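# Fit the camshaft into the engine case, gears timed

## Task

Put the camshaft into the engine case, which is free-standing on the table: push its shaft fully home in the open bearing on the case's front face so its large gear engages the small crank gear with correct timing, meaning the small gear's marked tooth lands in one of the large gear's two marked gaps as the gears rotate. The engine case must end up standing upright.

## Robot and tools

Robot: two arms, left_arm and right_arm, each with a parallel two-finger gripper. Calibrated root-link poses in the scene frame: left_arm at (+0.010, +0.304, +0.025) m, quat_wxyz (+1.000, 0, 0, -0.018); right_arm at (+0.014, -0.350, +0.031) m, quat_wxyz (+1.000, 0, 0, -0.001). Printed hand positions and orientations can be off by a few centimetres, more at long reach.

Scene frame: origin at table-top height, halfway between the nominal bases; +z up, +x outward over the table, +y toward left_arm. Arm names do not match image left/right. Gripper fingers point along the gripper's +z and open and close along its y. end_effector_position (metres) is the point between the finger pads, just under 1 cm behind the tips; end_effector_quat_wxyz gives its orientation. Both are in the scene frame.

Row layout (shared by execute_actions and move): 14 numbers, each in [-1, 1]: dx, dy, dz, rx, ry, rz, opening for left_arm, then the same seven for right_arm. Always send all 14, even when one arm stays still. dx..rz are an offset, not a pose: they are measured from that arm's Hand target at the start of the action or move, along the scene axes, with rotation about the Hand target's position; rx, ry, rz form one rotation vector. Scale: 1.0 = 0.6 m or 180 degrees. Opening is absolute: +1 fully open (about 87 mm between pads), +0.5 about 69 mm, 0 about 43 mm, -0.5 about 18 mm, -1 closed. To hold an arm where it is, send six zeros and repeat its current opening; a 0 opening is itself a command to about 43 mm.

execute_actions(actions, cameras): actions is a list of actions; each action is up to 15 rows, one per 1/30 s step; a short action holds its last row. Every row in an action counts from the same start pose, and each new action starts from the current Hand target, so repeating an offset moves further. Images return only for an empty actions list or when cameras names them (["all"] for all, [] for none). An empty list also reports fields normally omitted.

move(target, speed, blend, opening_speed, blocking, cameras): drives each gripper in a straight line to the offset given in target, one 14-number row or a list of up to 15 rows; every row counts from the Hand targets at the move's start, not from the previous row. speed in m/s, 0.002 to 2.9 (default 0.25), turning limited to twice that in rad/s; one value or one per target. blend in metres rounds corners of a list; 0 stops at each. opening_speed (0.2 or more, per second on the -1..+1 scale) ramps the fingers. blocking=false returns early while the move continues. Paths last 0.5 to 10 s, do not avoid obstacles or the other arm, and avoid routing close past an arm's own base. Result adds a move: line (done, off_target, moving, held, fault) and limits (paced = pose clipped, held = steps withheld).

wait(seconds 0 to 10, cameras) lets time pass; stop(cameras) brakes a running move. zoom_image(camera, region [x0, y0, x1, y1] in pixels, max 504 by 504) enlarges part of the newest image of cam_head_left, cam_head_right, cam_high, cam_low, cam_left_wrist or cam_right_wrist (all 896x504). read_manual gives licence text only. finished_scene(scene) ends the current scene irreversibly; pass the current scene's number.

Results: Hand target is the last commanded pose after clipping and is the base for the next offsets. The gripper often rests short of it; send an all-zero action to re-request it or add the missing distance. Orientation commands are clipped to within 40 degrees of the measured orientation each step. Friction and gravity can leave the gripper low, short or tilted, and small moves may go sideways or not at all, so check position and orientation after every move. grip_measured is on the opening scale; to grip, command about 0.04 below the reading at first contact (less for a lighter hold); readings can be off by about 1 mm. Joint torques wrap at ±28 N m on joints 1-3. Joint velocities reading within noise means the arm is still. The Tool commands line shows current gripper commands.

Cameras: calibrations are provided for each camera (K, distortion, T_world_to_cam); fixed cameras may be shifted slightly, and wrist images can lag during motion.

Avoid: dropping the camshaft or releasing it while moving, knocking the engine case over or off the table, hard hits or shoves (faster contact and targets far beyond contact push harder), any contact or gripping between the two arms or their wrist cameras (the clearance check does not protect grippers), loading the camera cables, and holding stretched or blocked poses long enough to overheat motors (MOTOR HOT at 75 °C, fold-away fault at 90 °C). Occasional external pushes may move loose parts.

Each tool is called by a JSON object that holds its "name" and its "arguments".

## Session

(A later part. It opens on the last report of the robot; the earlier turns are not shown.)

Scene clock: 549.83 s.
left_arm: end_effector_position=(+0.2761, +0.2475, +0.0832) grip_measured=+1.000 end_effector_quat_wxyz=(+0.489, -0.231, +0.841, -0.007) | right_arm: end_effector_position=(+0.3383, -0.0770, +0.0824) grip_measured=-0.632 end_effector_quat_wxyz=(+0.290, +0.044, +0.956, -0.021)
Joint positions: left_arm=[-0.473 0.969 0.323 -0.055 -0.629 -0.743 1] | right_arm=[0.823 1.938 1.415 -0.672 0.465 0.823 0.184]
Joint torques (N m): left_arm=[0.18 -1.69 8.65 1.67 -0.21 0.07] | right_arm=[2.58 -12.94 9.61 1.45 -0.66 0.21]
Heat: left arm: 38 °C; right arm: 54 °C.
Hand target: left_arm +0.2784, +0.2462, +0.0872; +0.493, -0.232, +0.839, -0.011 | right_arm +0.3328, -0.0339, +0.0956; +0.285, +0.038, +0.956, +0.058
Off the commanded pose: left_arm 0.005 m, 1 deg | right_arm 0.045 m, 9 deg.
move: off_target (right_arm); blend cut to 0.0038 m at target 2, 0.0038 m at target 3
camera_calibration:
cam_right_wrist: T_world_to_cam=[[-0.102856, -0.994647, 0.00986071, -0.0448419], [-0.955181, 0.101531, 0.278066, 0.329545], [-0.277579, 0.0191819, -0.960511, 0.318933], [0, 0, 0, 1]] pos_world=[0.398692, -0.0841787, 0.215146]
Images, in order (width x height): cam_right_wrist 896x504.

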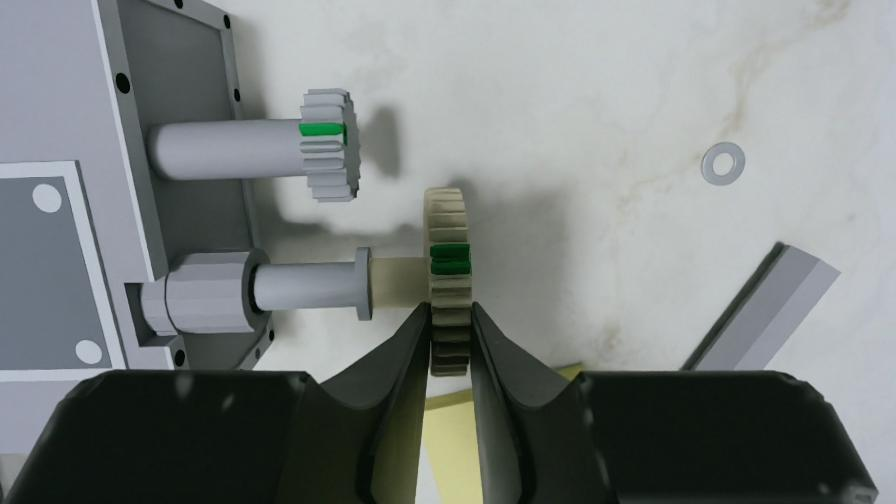

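{"name": "move", "arguments": {"target": [0,0,0,0,0,0,1,0.0137,-0.075,-0.0143,-0.034,0,0.012,-0.9], "speed": 0.06, "cameras": ["cam_right_wrist","cam_head_left","cam_head_right"]}}

{"name": "zoom_image", "arguments": {"camera": "cam_right_wrist", "region": [90, 50, 500, 380]}}

{"name": "zoom_image", "arguments": {"camera": "cam_head_left", "region": [370, 180, 450, 240]}}

{"name": "zoom_image", "arguments": {"camera": "cam_head_right", "region": [370, 180, 450, 240]}}

Scene clock: 559.43 s.
left_arm: end_effector_position=(+0.2761, +0.2475, +0.0832) grip_measured=+1.000 end_effector_quat_wxyz=(+0.489, -0.231, +0.841, -0.007) | right_arm: end_effector_position=(+0.3440, -0.0806, +0.0818) grip_measured=-0.636 end_effector_quat_wxyz=(+0.286, +0.014, +0.958, -0.002)
Joint positions: left_arm=[-0.473 0.969 0.323 -0.055 -0.629 -0.743 1] | right_arm=[0.79 1.916 1.378 -0.609 0.408 0.728 0.182]
Joint torques (N m): left_arm=[0.17 -1.65 8.65 1.67 -0.2 0.08] | right_arm=[-0.25 -13.82 5.18 1.17 0.05 -0.16]
Motor temperatures (°C): left_arm=[20 26 38 34 22 22 22] | right_arm=[23 55 36 26 19 22 21]
Heat: left arm: 38 °C; right arm: 55 °C.
Hand target: left_arm +0.2784, +0.2462, +0.0872; +0.493, -0.232, +0.839, -0.011 | right_arm +0.3410, -0.0790, +0.0871; +0.285, +0.005, +0.958, +0.012
Off the commanded pose: left_arm 0.005 m, 1 deg | right_arm 0.006 m, 2 deg.
move: done
camera_calibration:
cam_right_wrist: T_world_to_cam=[[-0.0343306, -0.999375, -0.00843447, -0.0702401], [-0.957355, 0.0304624, 0.287303, 0.329808], [-0.286867, 0.0179381, -0.957803, 0.322868], [0, 0, 0, 1]] pos_world=[0.405952, -0.0860346, 0.213896]
Images, in order (width x height): cam_head_left 896x504, cam_head_right 896x504, cam_right_wrist 896x504.

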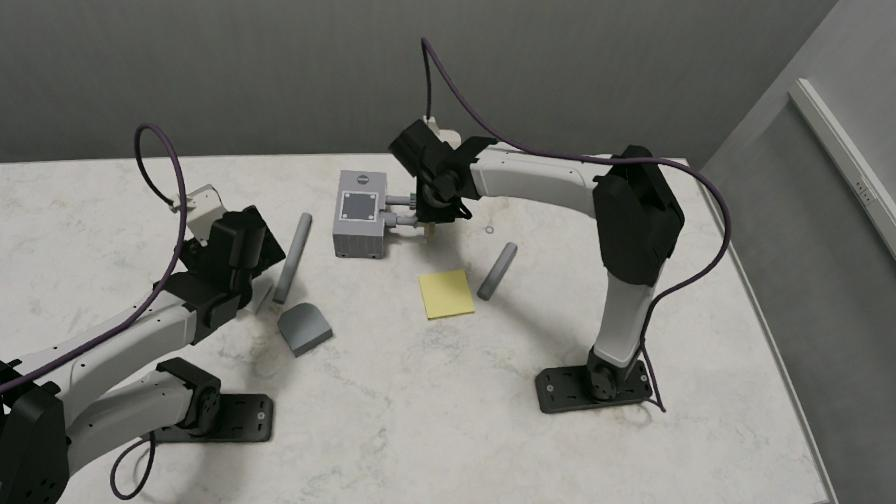

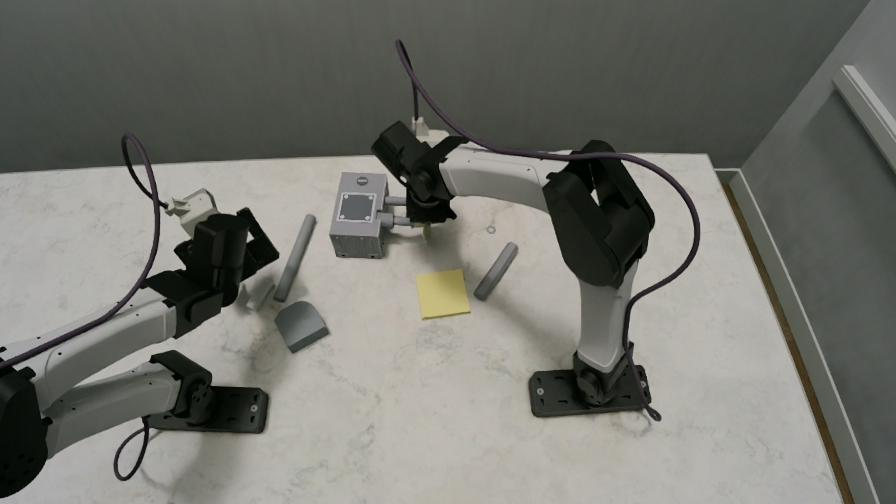

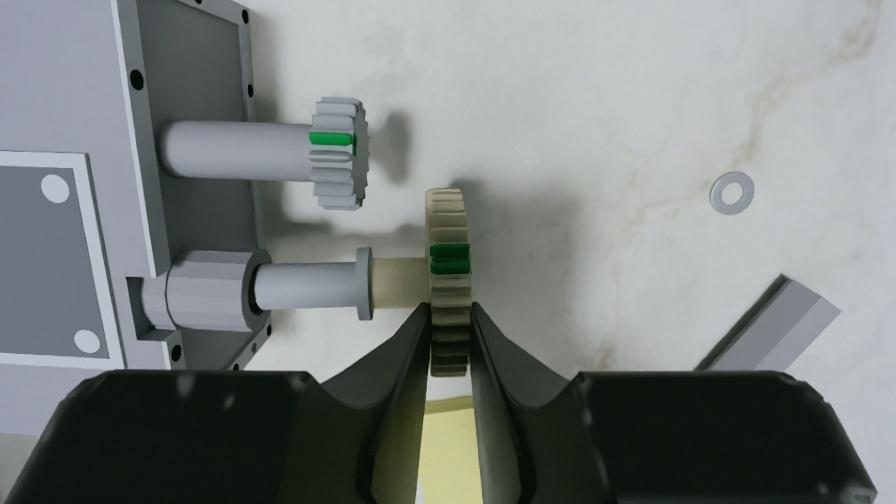

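Scaled by 1.229.

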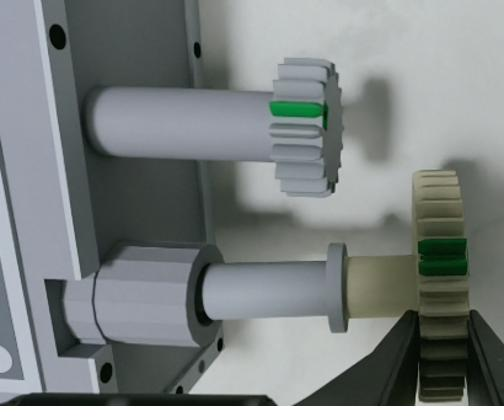

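Scaled by 6.300.

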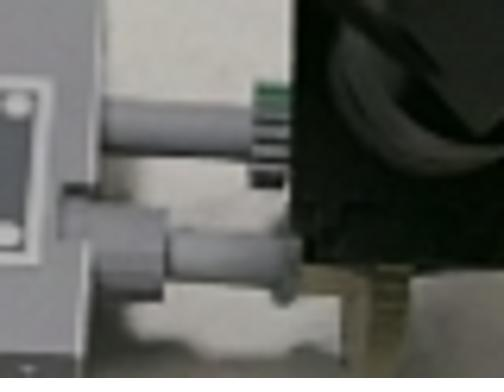

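Scaled by 6.300.

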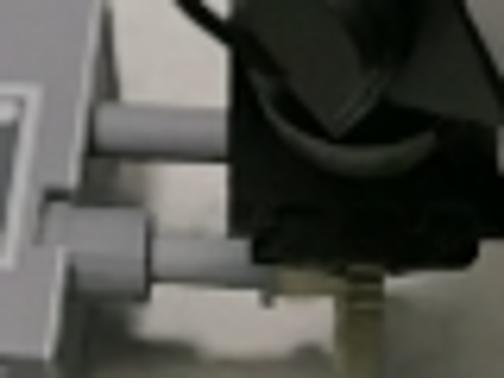

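{"name": "move", "arguments": {"target": [0,0,0,0,0,0,1,-0.009,0,0.012,-0.014,0,-0.016,-0.9], "speed": 0.06, "cameras": ["cam_right_wrist","cam_head_left","cam_head_right"]}}

{"name": "zoom_image", "arguments": {"camera": "cam_right_wrist", "region": [90, 50, 500, 380]}}

{"name": "zoom_image", "arguments": {"camera": "cam_head_left", "region": [370, 180, 450, 240]}}

{"name": "zoom_image", "arguments": {"camera": "cam_head_right", "region": [370, 180, 450, 240]}}

Scene clock: 571.43 s.
left_arm: end_effector_position=(+0.2761, +0.2475, +0.0832) grip_measured=+1.000 end_effector_quat_wxyz=(+0.489, -0.231, +0.841, -0.007) | right_arm: end_effector_position=(+0.3397, -0.0809, +0.0860) grip_measured=-0.643 end_effector_quat_wxyz=(+0.289, +0.028, +0.957, -0.014)
Joint positions: left_arm=[-0.473 0.969 0.323 -0.055 -0.629 -0.743 1] | right_arm=[0.808 1.916 1.397 -0.654 0.443 0.775 0.179]
Joint torques (N m): left_arm=[0.13 -1.7 8.69 1.67 -0.2 0.07] | right_arm=[0.65 -12.01 9.33 0.62 0.31 0.01]
Motor temperatures (°C): left_arm=[20 25 38 34 22 22 22] | right_arm=[23 56 35 25 19 22 21]
Heat: left arm: 38 °C; right arm: 56 °C.
Hand target: left_arm +0.2784, +0.2462, +0.0872; +0.493, -0.232, +0.839, -0.011 | right_arm +0.3356, -0.0789, +0.0944; +0.286, +0.023, +0.958, -0.016
Off the commanded pose: left_arm 0.005 m, 1 deg | right_arm 0.009 m, 1 deg.
move: done
camera_calibration:
cam_right_wrist: T_world_to_cam=[[-0.0688649, -0.997602, 0.00688476, -0.0600701], [-0.957397, 0.0680264, 0.280647, 0.328119], [-0.280442, 0.0127353, -0.959786, 0.323311], [0, 0, 0, 1]] pos_world=[0.400674, -0.0863643, 0.218637]
Images, in order (width x height): cam_head_left 896x504, cam_head_right 896x504, cam_right_wrist 896x504.

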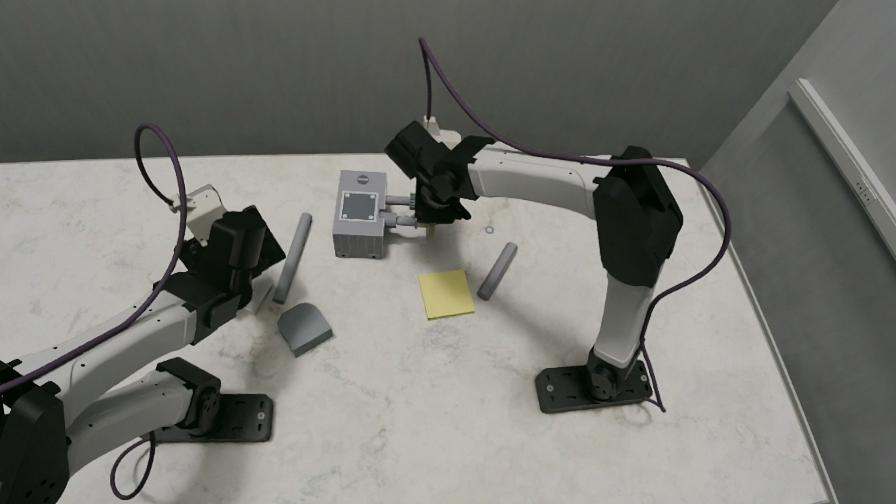

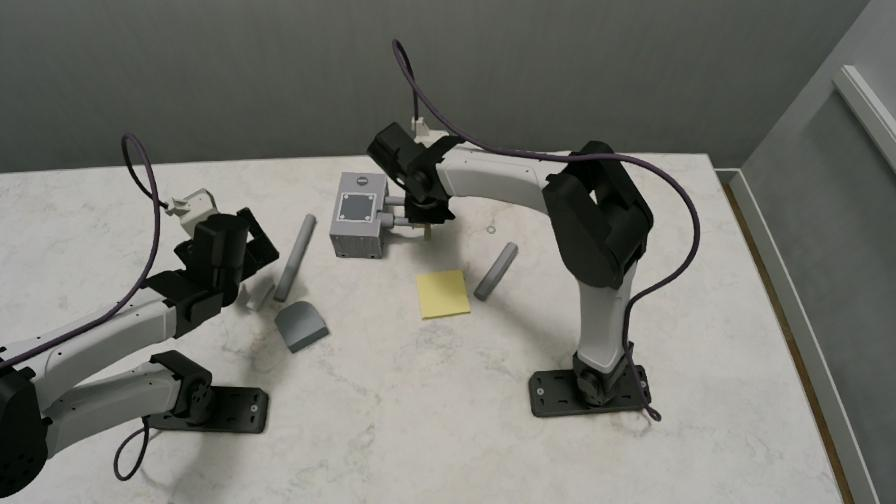

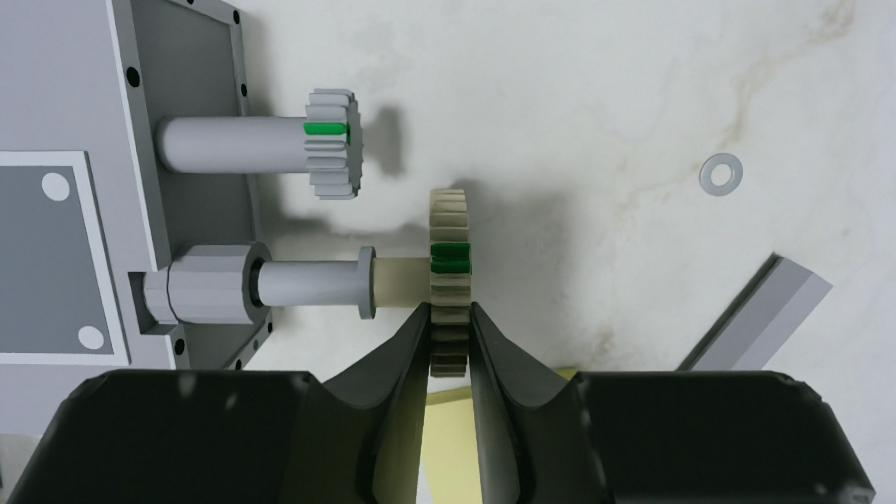

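Scaled by 1.229.

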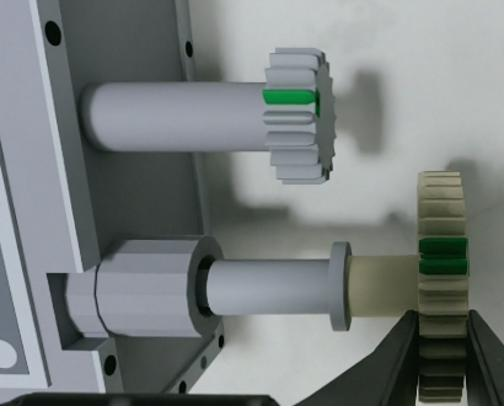

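Scaled by 6.300.

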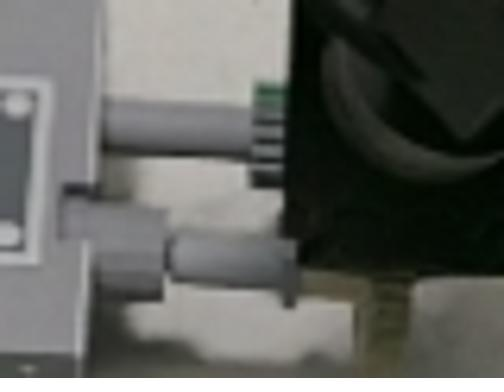

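Scaled by 6.300.

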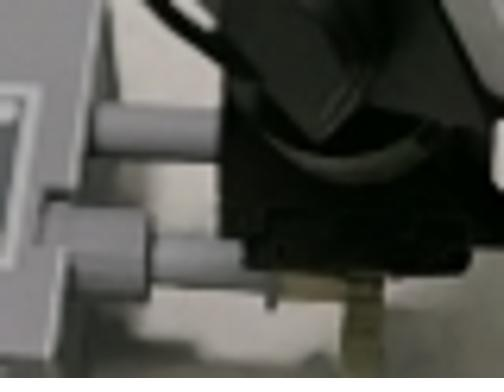

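{"name": "move", "arguments": {"target": [[0,0,0,0,0,0,1,0,0.0,0.004,-0.006,0,0,-0.9],[0,0,0,0,0,0,1,0.002,0.03,0.004,-0.004,0,0,-0.9]], "speed": 0.05, "cameras": ["cam_right_wrist","cam_head_left"]}}

{"name": "zoom_image", "arguments": {"camera": "cam_right_wrist", "region": [90, 50, 500, 380]}}

{"name": "zoom_image", "arguments": {"camera": "cam_head_left", "region": [370, 180, 450, 240]}}

Scene clock: 579.03 s.
left_arm: end_effector_position=(+0.2761, +0.2475, +0.0832) grip_measured=+1.000 end_effector_quat_wxyz=(+0.489, -0.231, +0.841, -0.007) | right_arm: end_effector_position=(+0.3393, -0.0752, +0.0933) grip_measured=-0.650 end_effector_quat_wxyz=(+0.289, +0.026, +0.956, -0.037)
Joint positions: left_arm=[-0.473 0.969 0.323 -0.055 -0.629 -0.743 1] | right_arm=[0.833 1.955 1.485 -0.745 0.484 0.797 0.175]
Joint torques (N m): left_arm=[0.21 -1.73 8.62 1.67 -0.19 0.08] | right_arm=[1.24 -10.25 10.22 0.87 0.11 0.12]
Motor temperatures (°C): left_arm=[20 25 38 34 22 22 22] | right_arm=[23 55 36 24 19 22 21]
Heat: left arm: 38 °C; right arm: 55 °C.
Hand target: left_arm +0.2784, +0.2462, +0.0872; +0.493, -0.232, +0.839, -0.011 | right_arm +0.3368, -0.0608, +0.0967; +0.286, +0.021, +0.958, -0.022
Off the commanded pose: left_arm 0.005 m, 1 deg | right_arm 0.015 m, 2 deg.
move: off_target (right_arm)
camera_calibration:
cam_right_wrist: T_world_to_cam=[[-0.0777225, -0.995657, 0.0512458, -0.0554563], [-0.956714, 0.0889449, 0.277103, 0.326986], [-0.280458, -0.0274905, -0.959473, 0.32707], [0, 0, 0, 1]] pos_world=[0.400252, -0.0753079, 0.226048]
Images, in order (width x height): cam_head_left 896x504, cam_right_wrist 896x504.

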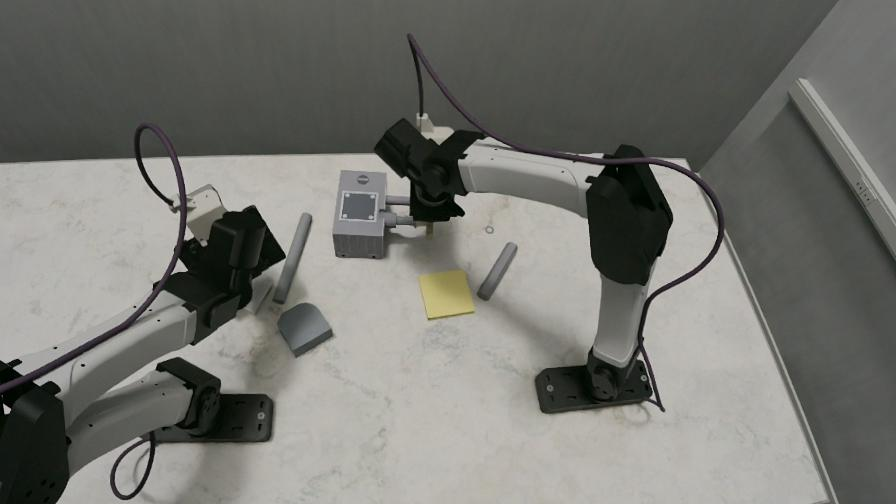

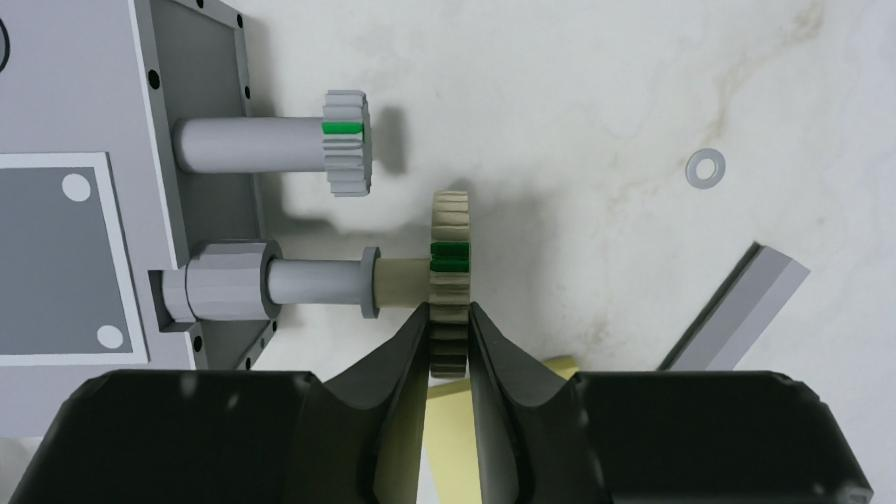

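Scaled by 1.229.

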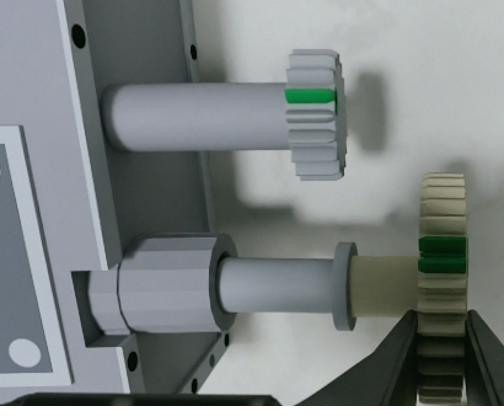

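Scaled by 6.300.

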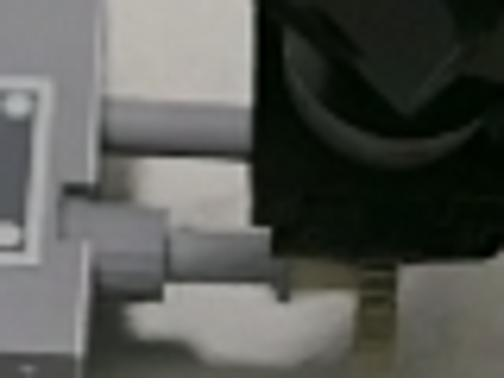

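{"name": "move", "arguments": {"target": [0,0,0,0,0,0,1,0.004,0.03,-0.006,0.007,0,0,-0.9], "speed": 0.05, "cameras": ["cam_right_wrist","cam_head_left"]}}

{"name": "zoom_image", "arguments": {"camera": "cam_right_wrist", "region": [90, 50, 500, 380]}}

{"name": "zoom_image", "arguments": {"camera": "cam_head_left", "region": [370, 180, 450, 240]}}

Scene clock: 584.63 s.
left_arm: end_effector_position=(+0.2761, +0.2475, +0.0832) grip_measured=+1.000 end_effector_quat_wxyz=(+0.489, -0.231, +0.841, -0.007) | right_arm: end_effector_position=(+0.3394, -0.0734, +0.0934) grip_measured=-0.650 end_effector_quat_wxyz=(+0.285, +0.029, +0.957, -0.052)
Joint positions: left_arm=[-0.473 0.969 0.323 -0.055 -0.629 -0.743 1] | right_arm=[0.842 1.988 1.535 -0.798 0.502 0.818 0.175]
Joint torques (N m): left_arm=[0.17 -1.74 8.65 1.69 -0.18 0.08] | right_arm=[2.03 -9.46 10.26 1.26 -0.11 0.12]
Motor temperatures (°C): left_arm=[20 25 38 34 22 22 22] | right_arm=[23 55 36 24 19 22 21]
Heat: left arm: 38 °C; right arm: 55 °C.
Hand target: left_arm +0.2784, +0.2462, +0.0872; +0.493, -0.232, +0.839, -0.011 | right_arm +0.3392, -0.0429, +0.0931; +0.285, +0.024, +0.958, -0.012
Off the commanded pose: left_arm 0.005 m, 1 deg | right_arm 0.031 m, 5 deg.
move: off_target (right_arm)
camera_calibration:
cam_right_wrist: T_world_to_cam=[[-0.0917993, -0.992723, 0.0779321, -0.0511422], [-0.952847, 0.110304, 0.282695, 0.326621], [-0.289234, -0.0483061, -0.956039, 0.328396], [0, 0, 0, 1]] pos_world=[0.401508, -0.0709342, 0.225611]
Images, in order (width x height): cam_head_left 896x504, cam_right_wrist 896x504.

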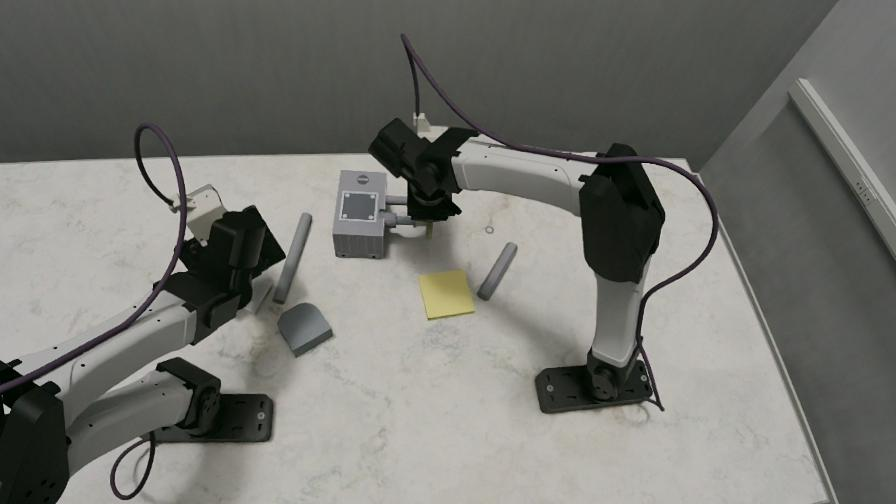

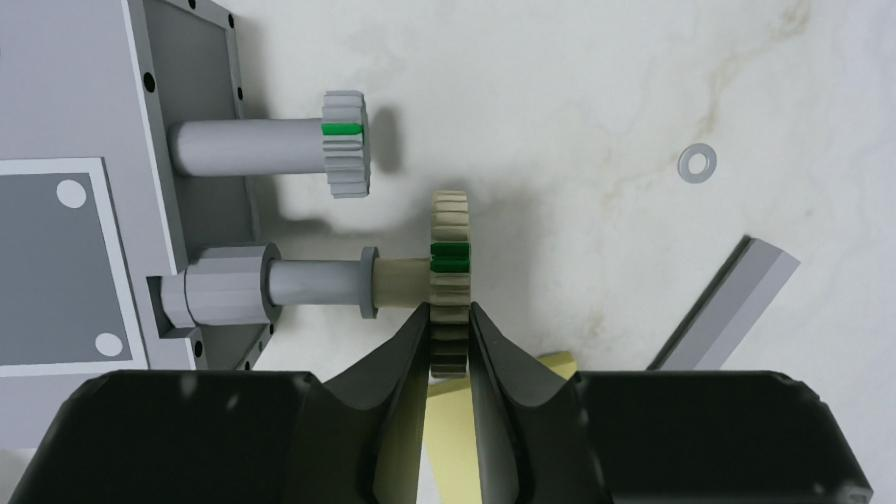

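Scaled by 1.229.

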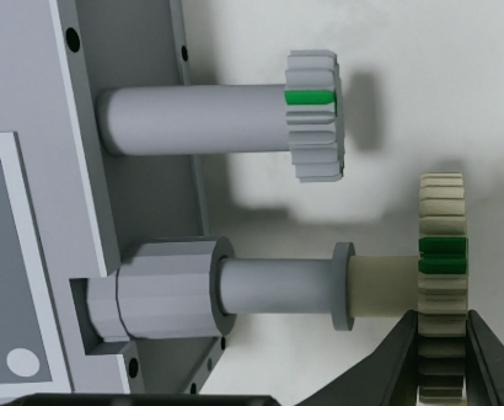

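Scaled by 6.300.

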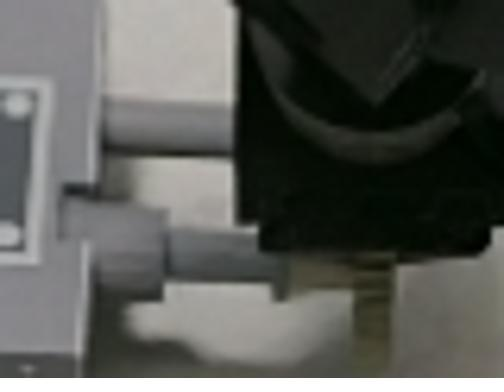

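{"name": "move", "arguments": {"target": [0,0,0,0,0,0,1,0,-0.01,-0.01,0.032,0,0,-0.9], "speed": 0.05, "cameras": ["cam_head_left","cam_right_wrist"]}}

{"name": "zoom_image", "arguments": {"camera": "cam_head_left", "region": [370, 180, 450, 240]}}

{"name": "move", "arguments": {"target": [0,0,0,0,0,0,1,0,0.03,-0.01,0.01,0,0,-0.9], "speed": 0.05, "cameras": ["cam_right_wrist","cam_head_left"]}}

{"name": "zoom_image", "arguments": {"camera": "cam_right_wrist", "region": [90, 50, 500, 380]}}

{"name": "zoom_image", "arguments": {"camera": "cam_head_left", "region": [370, 180, 450, 240]}}

Scene clock: 592.93 s.
left_arm: end_effector_position=(+0.2761, +0.2475, +0.0832) grip_measured=+1.000 end_effector_quat_wxyz=(+0.489, -0.231, +0.841, -0.007) | right_arm: end_effector_position=(+0.3398, -0.0751, +0.0873) grip_measured=-0.648 end_effector_quat_wxyz=(+0.285, +0.041, +0.957, -0.022)
Joint positions: left_arm=[-0.473 0.969 0.323 -0.055 -0.629 -0.743 1] | right_arm=[0.821 1.948 1.452 -0.706 0.458 0.818 0.176]
Joint torques (N m): left_arm=[0.16 -1.68 8.7 1.67 -0.19 0.08] | right_arm=[0.7 -12.22 5.38 1.77 -0.43 0.04]
Motor temperatures (°C): left_arm=[20 25 38 34 22 22 22] | right_arm=[23 55 37 25 19 22 21]
Heat: left arm: 38 °C; right arm: 55 °C.
Hand target: left_arm +0.2784, +0.2462, +0.0872; +0.493, -0.232, +0.839, -0.011 | right_arm +0.3392, -0.0489, +0.0871; +0.284, +0.038, +0.957, +0.037
Off the commanded pose: left_arm 0.005 m, 1 deg | right_arm 0.026 m, 7 deg.
move: off_target (right_arm)
camera_calibration:
cam_right_wrist: T_world_to_cam=[[-0.0980638, -0.995079, 0.0141746, -0.0448182], [-0.952912, 0.0979961, 0.286977, 0.327596], [-0.286954, 0.0146349, -0.957833, 0.3266], [0, 0, 0, 1]] pos_world=[0.401494, -0.0814805, 0.219451]
Images, in order (width x height): cam_head_left 896x504, cam_right_wrist 896x504.

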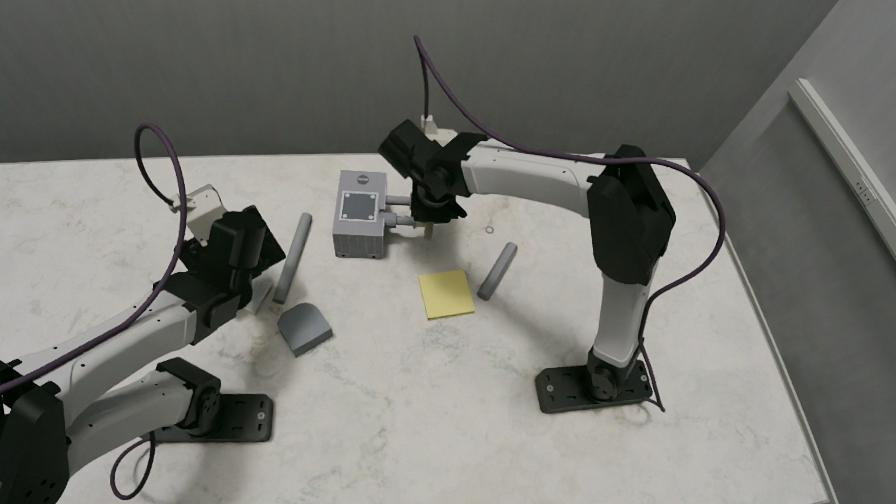

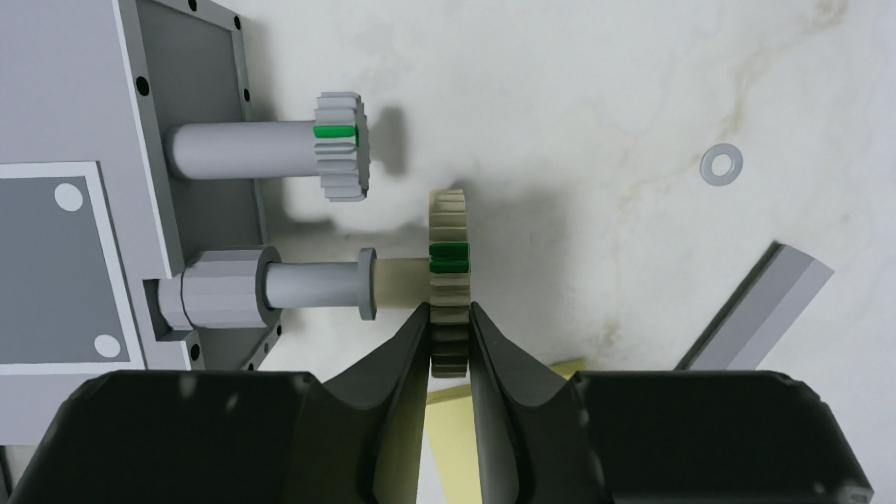

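Scaled by 6.300.

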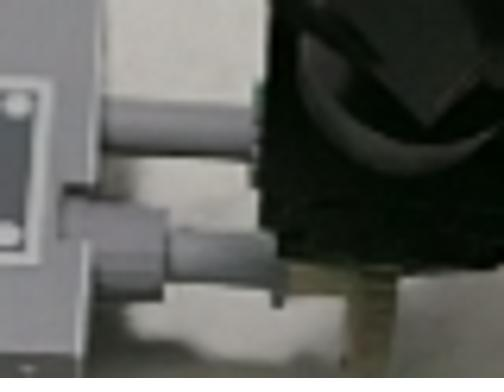

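Scene clock: 593.63 s.
left_arm: end_effector_position=(+0.2761, +0.2475, +0.0832) grip_measured=+1.000 end_effector_quat_wxyz=(+0.489, -0.231, +0.841, -0.007) | right_arm: end_effector_position=(+0.3397, -0.0745, +0.0874) grip_measured=-0.648 end_effector_quat_wxyz=(+0.285, +0.042, +0.957, -0.021)
Joint positions: left_arm=[-0.473 0.969 0.323 -0.055 -0.629 -0.743 1] | right_arm=[0.821 1.948 1.452 -0.705 0.458 0.821 0.176]
Joint torques (N m): left_arm=[0.17 -1.73 8.69 1.67 -0.18 0.09] | right_arm=[2.37 -9.28 7.47 1.91 -0.53 0.31]
Motor temperatures (°C): left_arm=[20 25 38 34 22 22 22] | right_arm=[23 55 37 25 19 22 21]
Heat: left arm: 38 °C; right arm: 55 °C.
Hand target: left_arm +0.2784, +0.2462, +0.0872; +0.493, -0.232, +0.839, -0.011 | right_arm +0.3392, -0.0310, +0.0811; +0.283, +0.043, +0.957, +0.052
Off the commanded pose: left_arm 0.005 m, 1 deg | right_arm 0.044 m, 8 deg.
move: off_target (right_arm)
camera_calibration:
cam_right_wrist: T_world_to_cam=[[-0.0994258, -0.994973, 0.0119351, -0.0435819], [-0.952893, 0.0986612, 0.286813, 0.327533], [-0.286548, 0.0171437, -0.957912, 0.326717], [0, 0, 0, 1]] pos_world=[0.401391, -0.0812788, 0.219546]
Images, in order (width x height): cam_head_left 896x504, cam_right_wrist 896x504.

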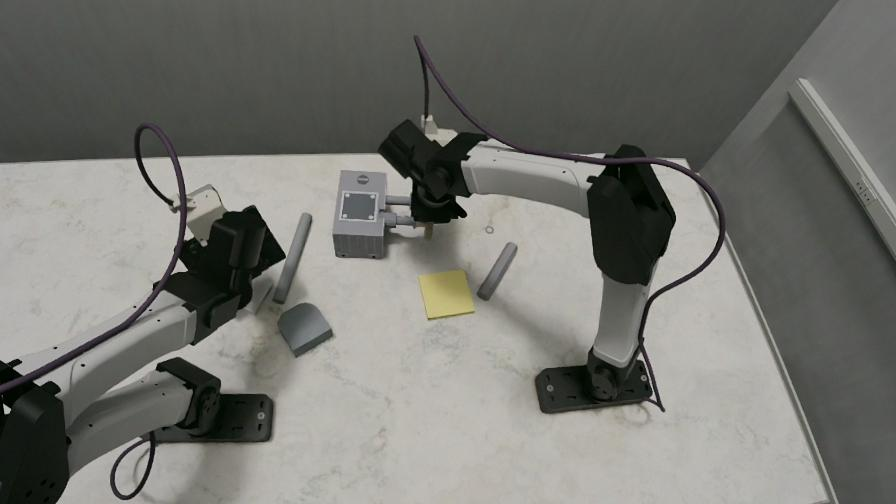

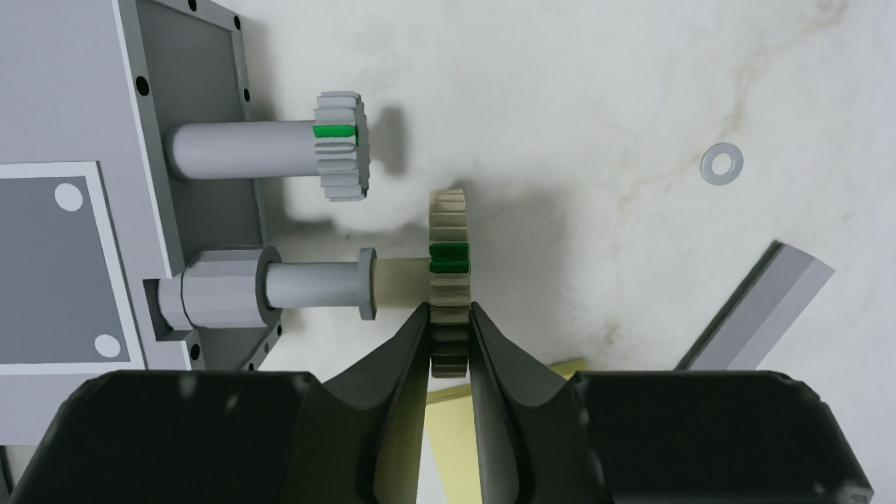

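Scaled by 1.229.

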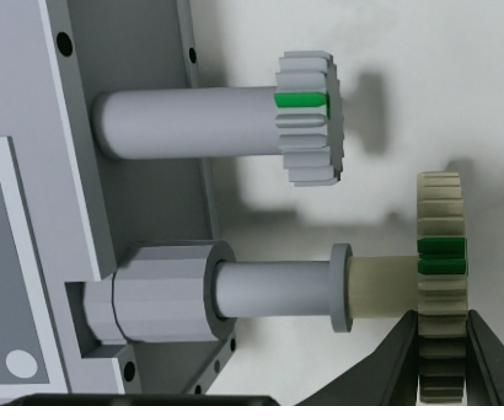

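Scaled by 6.300.

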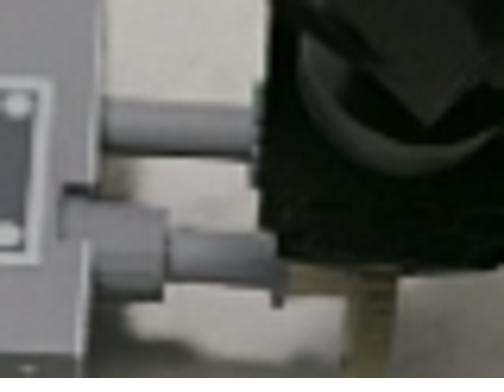

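{"name": "move", "arguments": {"target": [[0,0,0,0,0,0,1,0,-0.01,0.025,-0.01,0,0,-0.9],[0,0,0,0,0,0,1,0.003,0.01,0.03,-0.005,0,0,-0.9],[0,0,0,0,0,0,1,0.003,0.01,0.02,0.005,0,0,-0.9],[0,0,0,0,0,0,1,0.003,0.01,0.03,-0.012,0,0,-0.9]], "speed": 0.05, "cameras": ["cam_right_wrist","cam_head_left"]}}

{"name": "zoom_image", "arguments": {"camera": "cam_head_left", "region": [370, 180, 450, 240]}}

Scene clock: 605.87 s.
left_arm: end_effector_position=(+0.2761, +0.2475, +0.0832) grip_measured=+1.000 end_effector_quat_wxyz=(+0.489, -0.231, +0.841, -0.007) | right_arm: end_effector_position=(+0.3388, -0.0686, +0.0911) grip_measured=-0.651 end_effector_quat_wxyz=(+0.278, +0.039, +0.959, -0.032)
Joint positions: left_arm=[-0.473 0.969 0.323 -0.055 -0.629 -0.743 1] | right_arm=[0.834 1.983 1.523 -0.774 0.465 0.834 0.175]
Joint torques (N m): left_arm=[0.21 -1.72 8.68 1.66 -0.18 0.09] | right_arm=[2.62 -10.5 11.54 1.5 -0.32 0.19]
Heat: left arm: 38 °C; right arm: 54 °C.
Hand target: left_arm +0.2784, +0.2462, +0.0872; +0.493, -0.232, +0.839, -0.011 | right_arm +0.3410, -0.0250, +0.0990; +0.284, +0.037, +0.958, +0.033
Off the commanded pose: left_arm 0.005 m, 1 deg | right_arm 0.044 m, 8 deg.
move: off_target (right_arm)
camera_calibration:
cam_right_wrist: T_world_to_cam=[[-0.0992917, -0.994454, 0.0346696, -0.0398246], [-0.948097, 0.105126, 0.300102, 0.322656], [-0.302082, -0.00307248, -0.953277, 0.333421], [0, 0, 0, 1]] pos_world=[0.402676, -0.0724986, 0.222394]
Images, in order (width x height): cam_head_left 896x504, cam_right_wrist 896x504.

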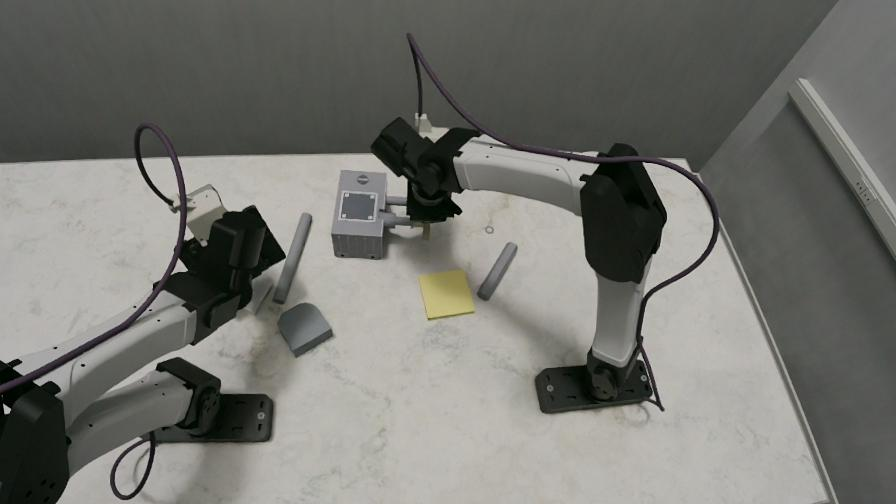

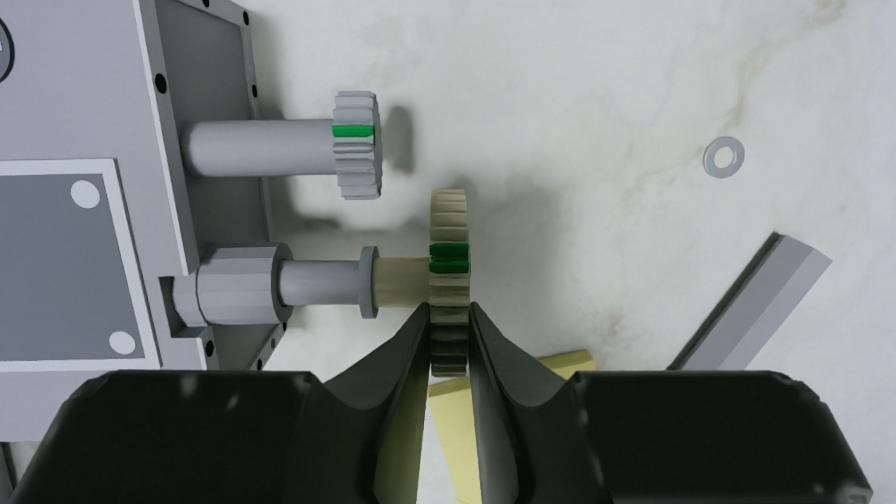

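Scaled by 6.300.

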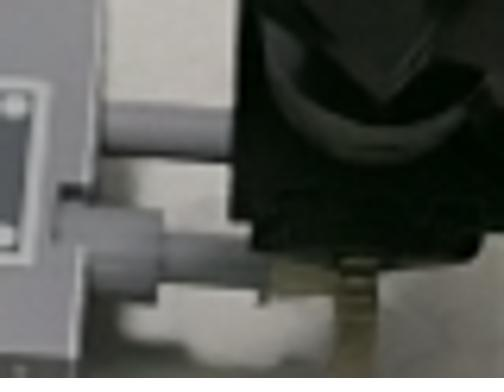

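{"name": "move", "arguments": {"target": [[0,0,0,0,0,0,1,0.002,-0.012,0.004,0.012,0,0.006,-0.9],[0,0,0,0,0,0,1,0.002,0,0.006,0.0,0,-0.006,-0.9],[0,0,0,0,0,0,1,-0.008,0,-0.006,0.012,0,0.006,-0.9],[0,0,0,0,0,0,1,0.008,0.0,0.006,-0.008,0,0,-0.9]], "speed": 0.05, "cameras": ["cam_right_wrist","cam_head_left"]}}

{"name": "zoom_image", "arguments": {"camera": "cam_head_left", "region": [370, 180, 450, 240]}}

{"name": "zoom_image", "arguments": {"camera": "cam_right_wrist", "region": [90, 50, 500, 380]}}

Scene clock: 617.27 s.
left_arm: end_effector_position=(+0.2761, +0.2475, +0.0832) grip_measured=+1.000 end_effector_quat_wxyz=(+0.489, -0.231, +0.841, -0.007) | right_arm: end_effector_position=(+0.3397, -0.0525, +0.0901) grip_measured=-0.651 end_effector_quat_wxyz=(+0.271, +0.038, +0.962, -0.019)
Joint positions: left_arm=[-0.473 0.969 0.323 -0.055 -0.629 -0.743 1] | right_arm=[0.847 2.022 1.579 -0.787 0.44 0.847 0.175]
Joint torques (N m): left_arm=[0.17 -1.72 8.62 1.67 -0.18 0.09] | right_arm=[1.5 -11.54 11.73 1.23 0.05 0.01]
Motor temperatures (°C): left_arm=[20 25 39 34 22 22 22] | right_arm=[23 55 37 26 19 22 21]
Heat: left arm: 39 °C; right arm: 55 °C.
Hand target: left_arm +0.2784, +0.2462, +0.0872; +0.493, -0.232, +0.839, -0.011 | right_arm +0.3457, -0.0249, +0.1026; +0.284, +0.034, +0.958, +0.022
Off the commanded pose: left_arm 0.005 m, 1 deg | right_arm 0.031 m, 5 deg.
move: off_target (right_arm)
camera_calibration:
cam_right_wrist: T_world_to_cam=[[-0.0894802, -0.995928, 0.010971, -0.0250657], [-0.944657, 0.088354, 0.315937, 0.318664], [-0.31562, 0.0179062, -0.948717, 0.338067], [0, 0, 0, 1]] pos_world=[0.405486, -0.0591723, 0.220328]
Images, in order (width x height): cam_head_left 896x504, cam_right_wrist 896x504.

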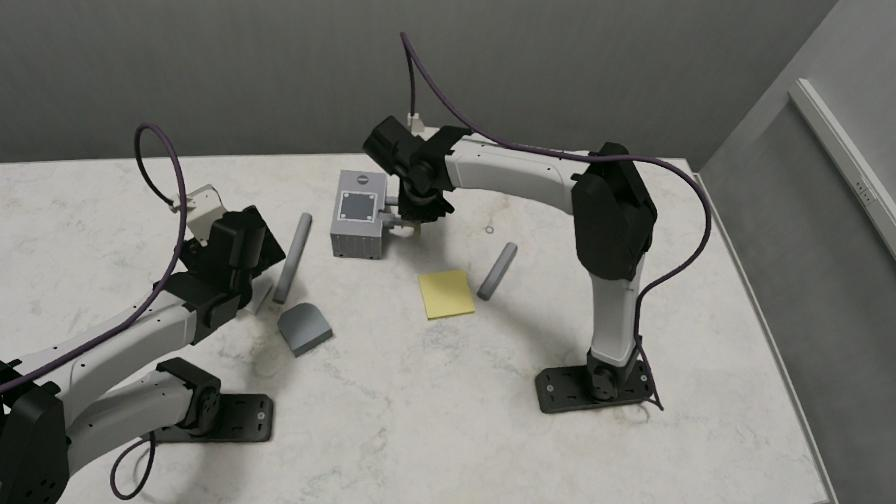

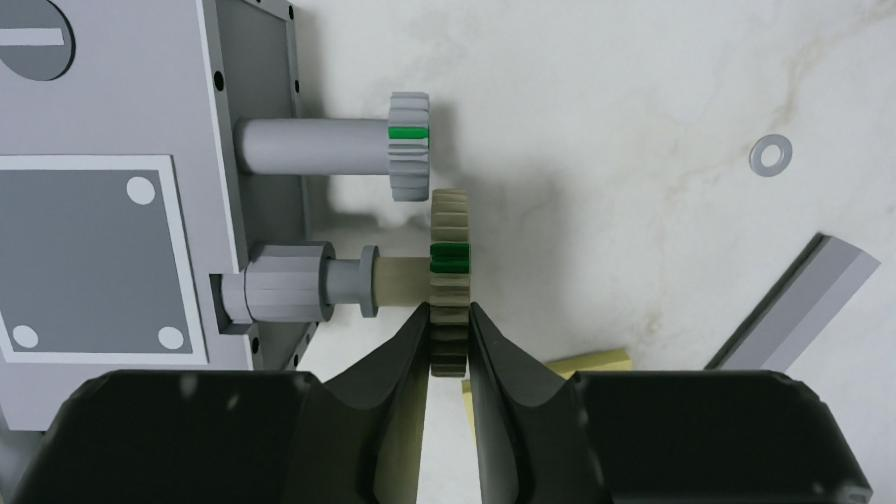

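Scaled by 6.300.

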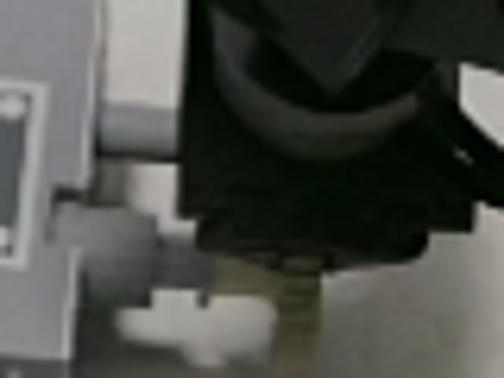

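Scaled by 1.229.

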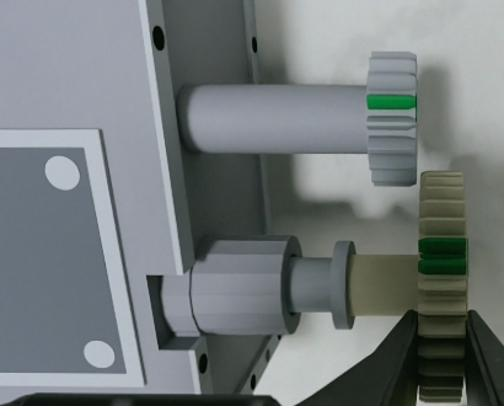

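{"name": "move", "arguments": {"target": [[0,0,0,0,0,0,1,-0.002,0.004,0.0,0.006,0,0,-0.9],[0,0,0,0,0,0,1,0,0.008,0.002,0.0,0,0,-0.9]], "speed": 0.04, "cameras": ["cam_right_wrist"]}}

{"name": "zoom_image", "arguments": {"camera": "cam_right_wrist", "region": [290, 70, 540, 380]}}

Scene clock: 638.40 s.
left_arm: end_effector_position=(+0.2761, +0.2475, +0.0832) grip_measured=+1.000 end_effector_quat_wxyz=(+0.489, -0.231, +0.841, -0.007) | right_arm: end_effector_position=(+0.3397, -0.0525, +0.0901) grip_measured=-0.651 end_effector_quat_wxyz=(+0.267, +0.038, +0.963, -0.024)
Joint positions: left_arm=[-0.473 0.969 0.323 -0.055 -0.629 -0.743 1] | right_arm=[0.847 2.035 1.601 -0.811 0.441 0.852 0.175]
Joint torques (N m): left_arm=[0.21 -1.66 8.69 1.67 -0.19 0.1] | right_arm=[2.03 -11.74 11.96 1.31 0.08 0.03]
Motor temperatures (°C): left_arm=[20 25 39 34 22 22 22] | right_arm=[23 56 38 26 19 22 21]
Heat: left arm: 39 °C; right arm: 56 °C.
Hand target: left_arm +0.2784, +0.2462, +0.0872; +0.493, -0.232, +0.839, -0.011 | right_arm +0.3458, -0.0201, +0.1038; +0.284, +0.034, +0.958, +0.022
Off the commanded pose: left_arm 0.005 m, 1 deg | right_arm 0.036 m, 6 deg.
move: off_target (right_arm)
camera_calibration:
cam_right_wrist: T_world_to_cam=[[-0.09345, -0.995393, 0.0214523, -0.0245378], [-0.941537, 0.0953579, 0.323133, 0.317296], [-0.32369, 0.00999865, -0.94611, 0.340184], [0, 0, 0, 1]] pos_world=[0.406567, -0.0580829, 0.219849]
Images, in order (width x height): cam_right_wrist 896x504.

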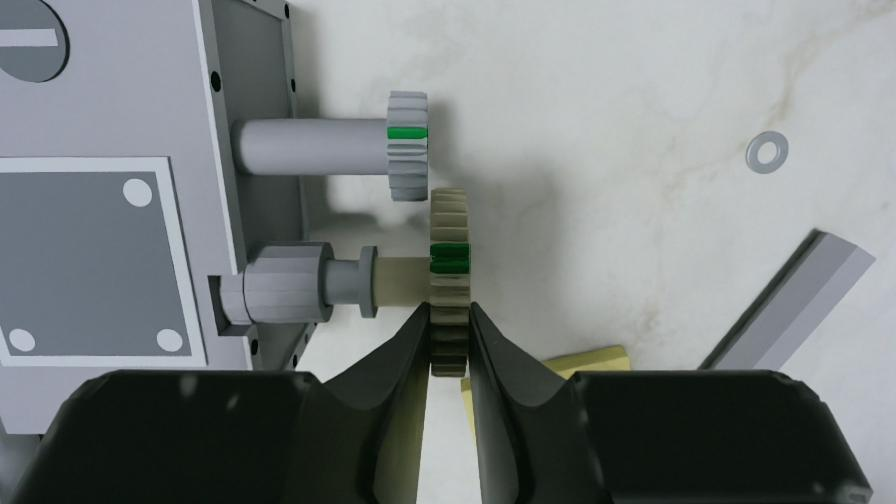

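Scaled by 1.626.

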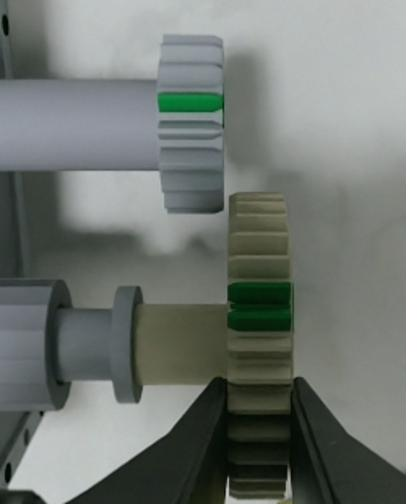

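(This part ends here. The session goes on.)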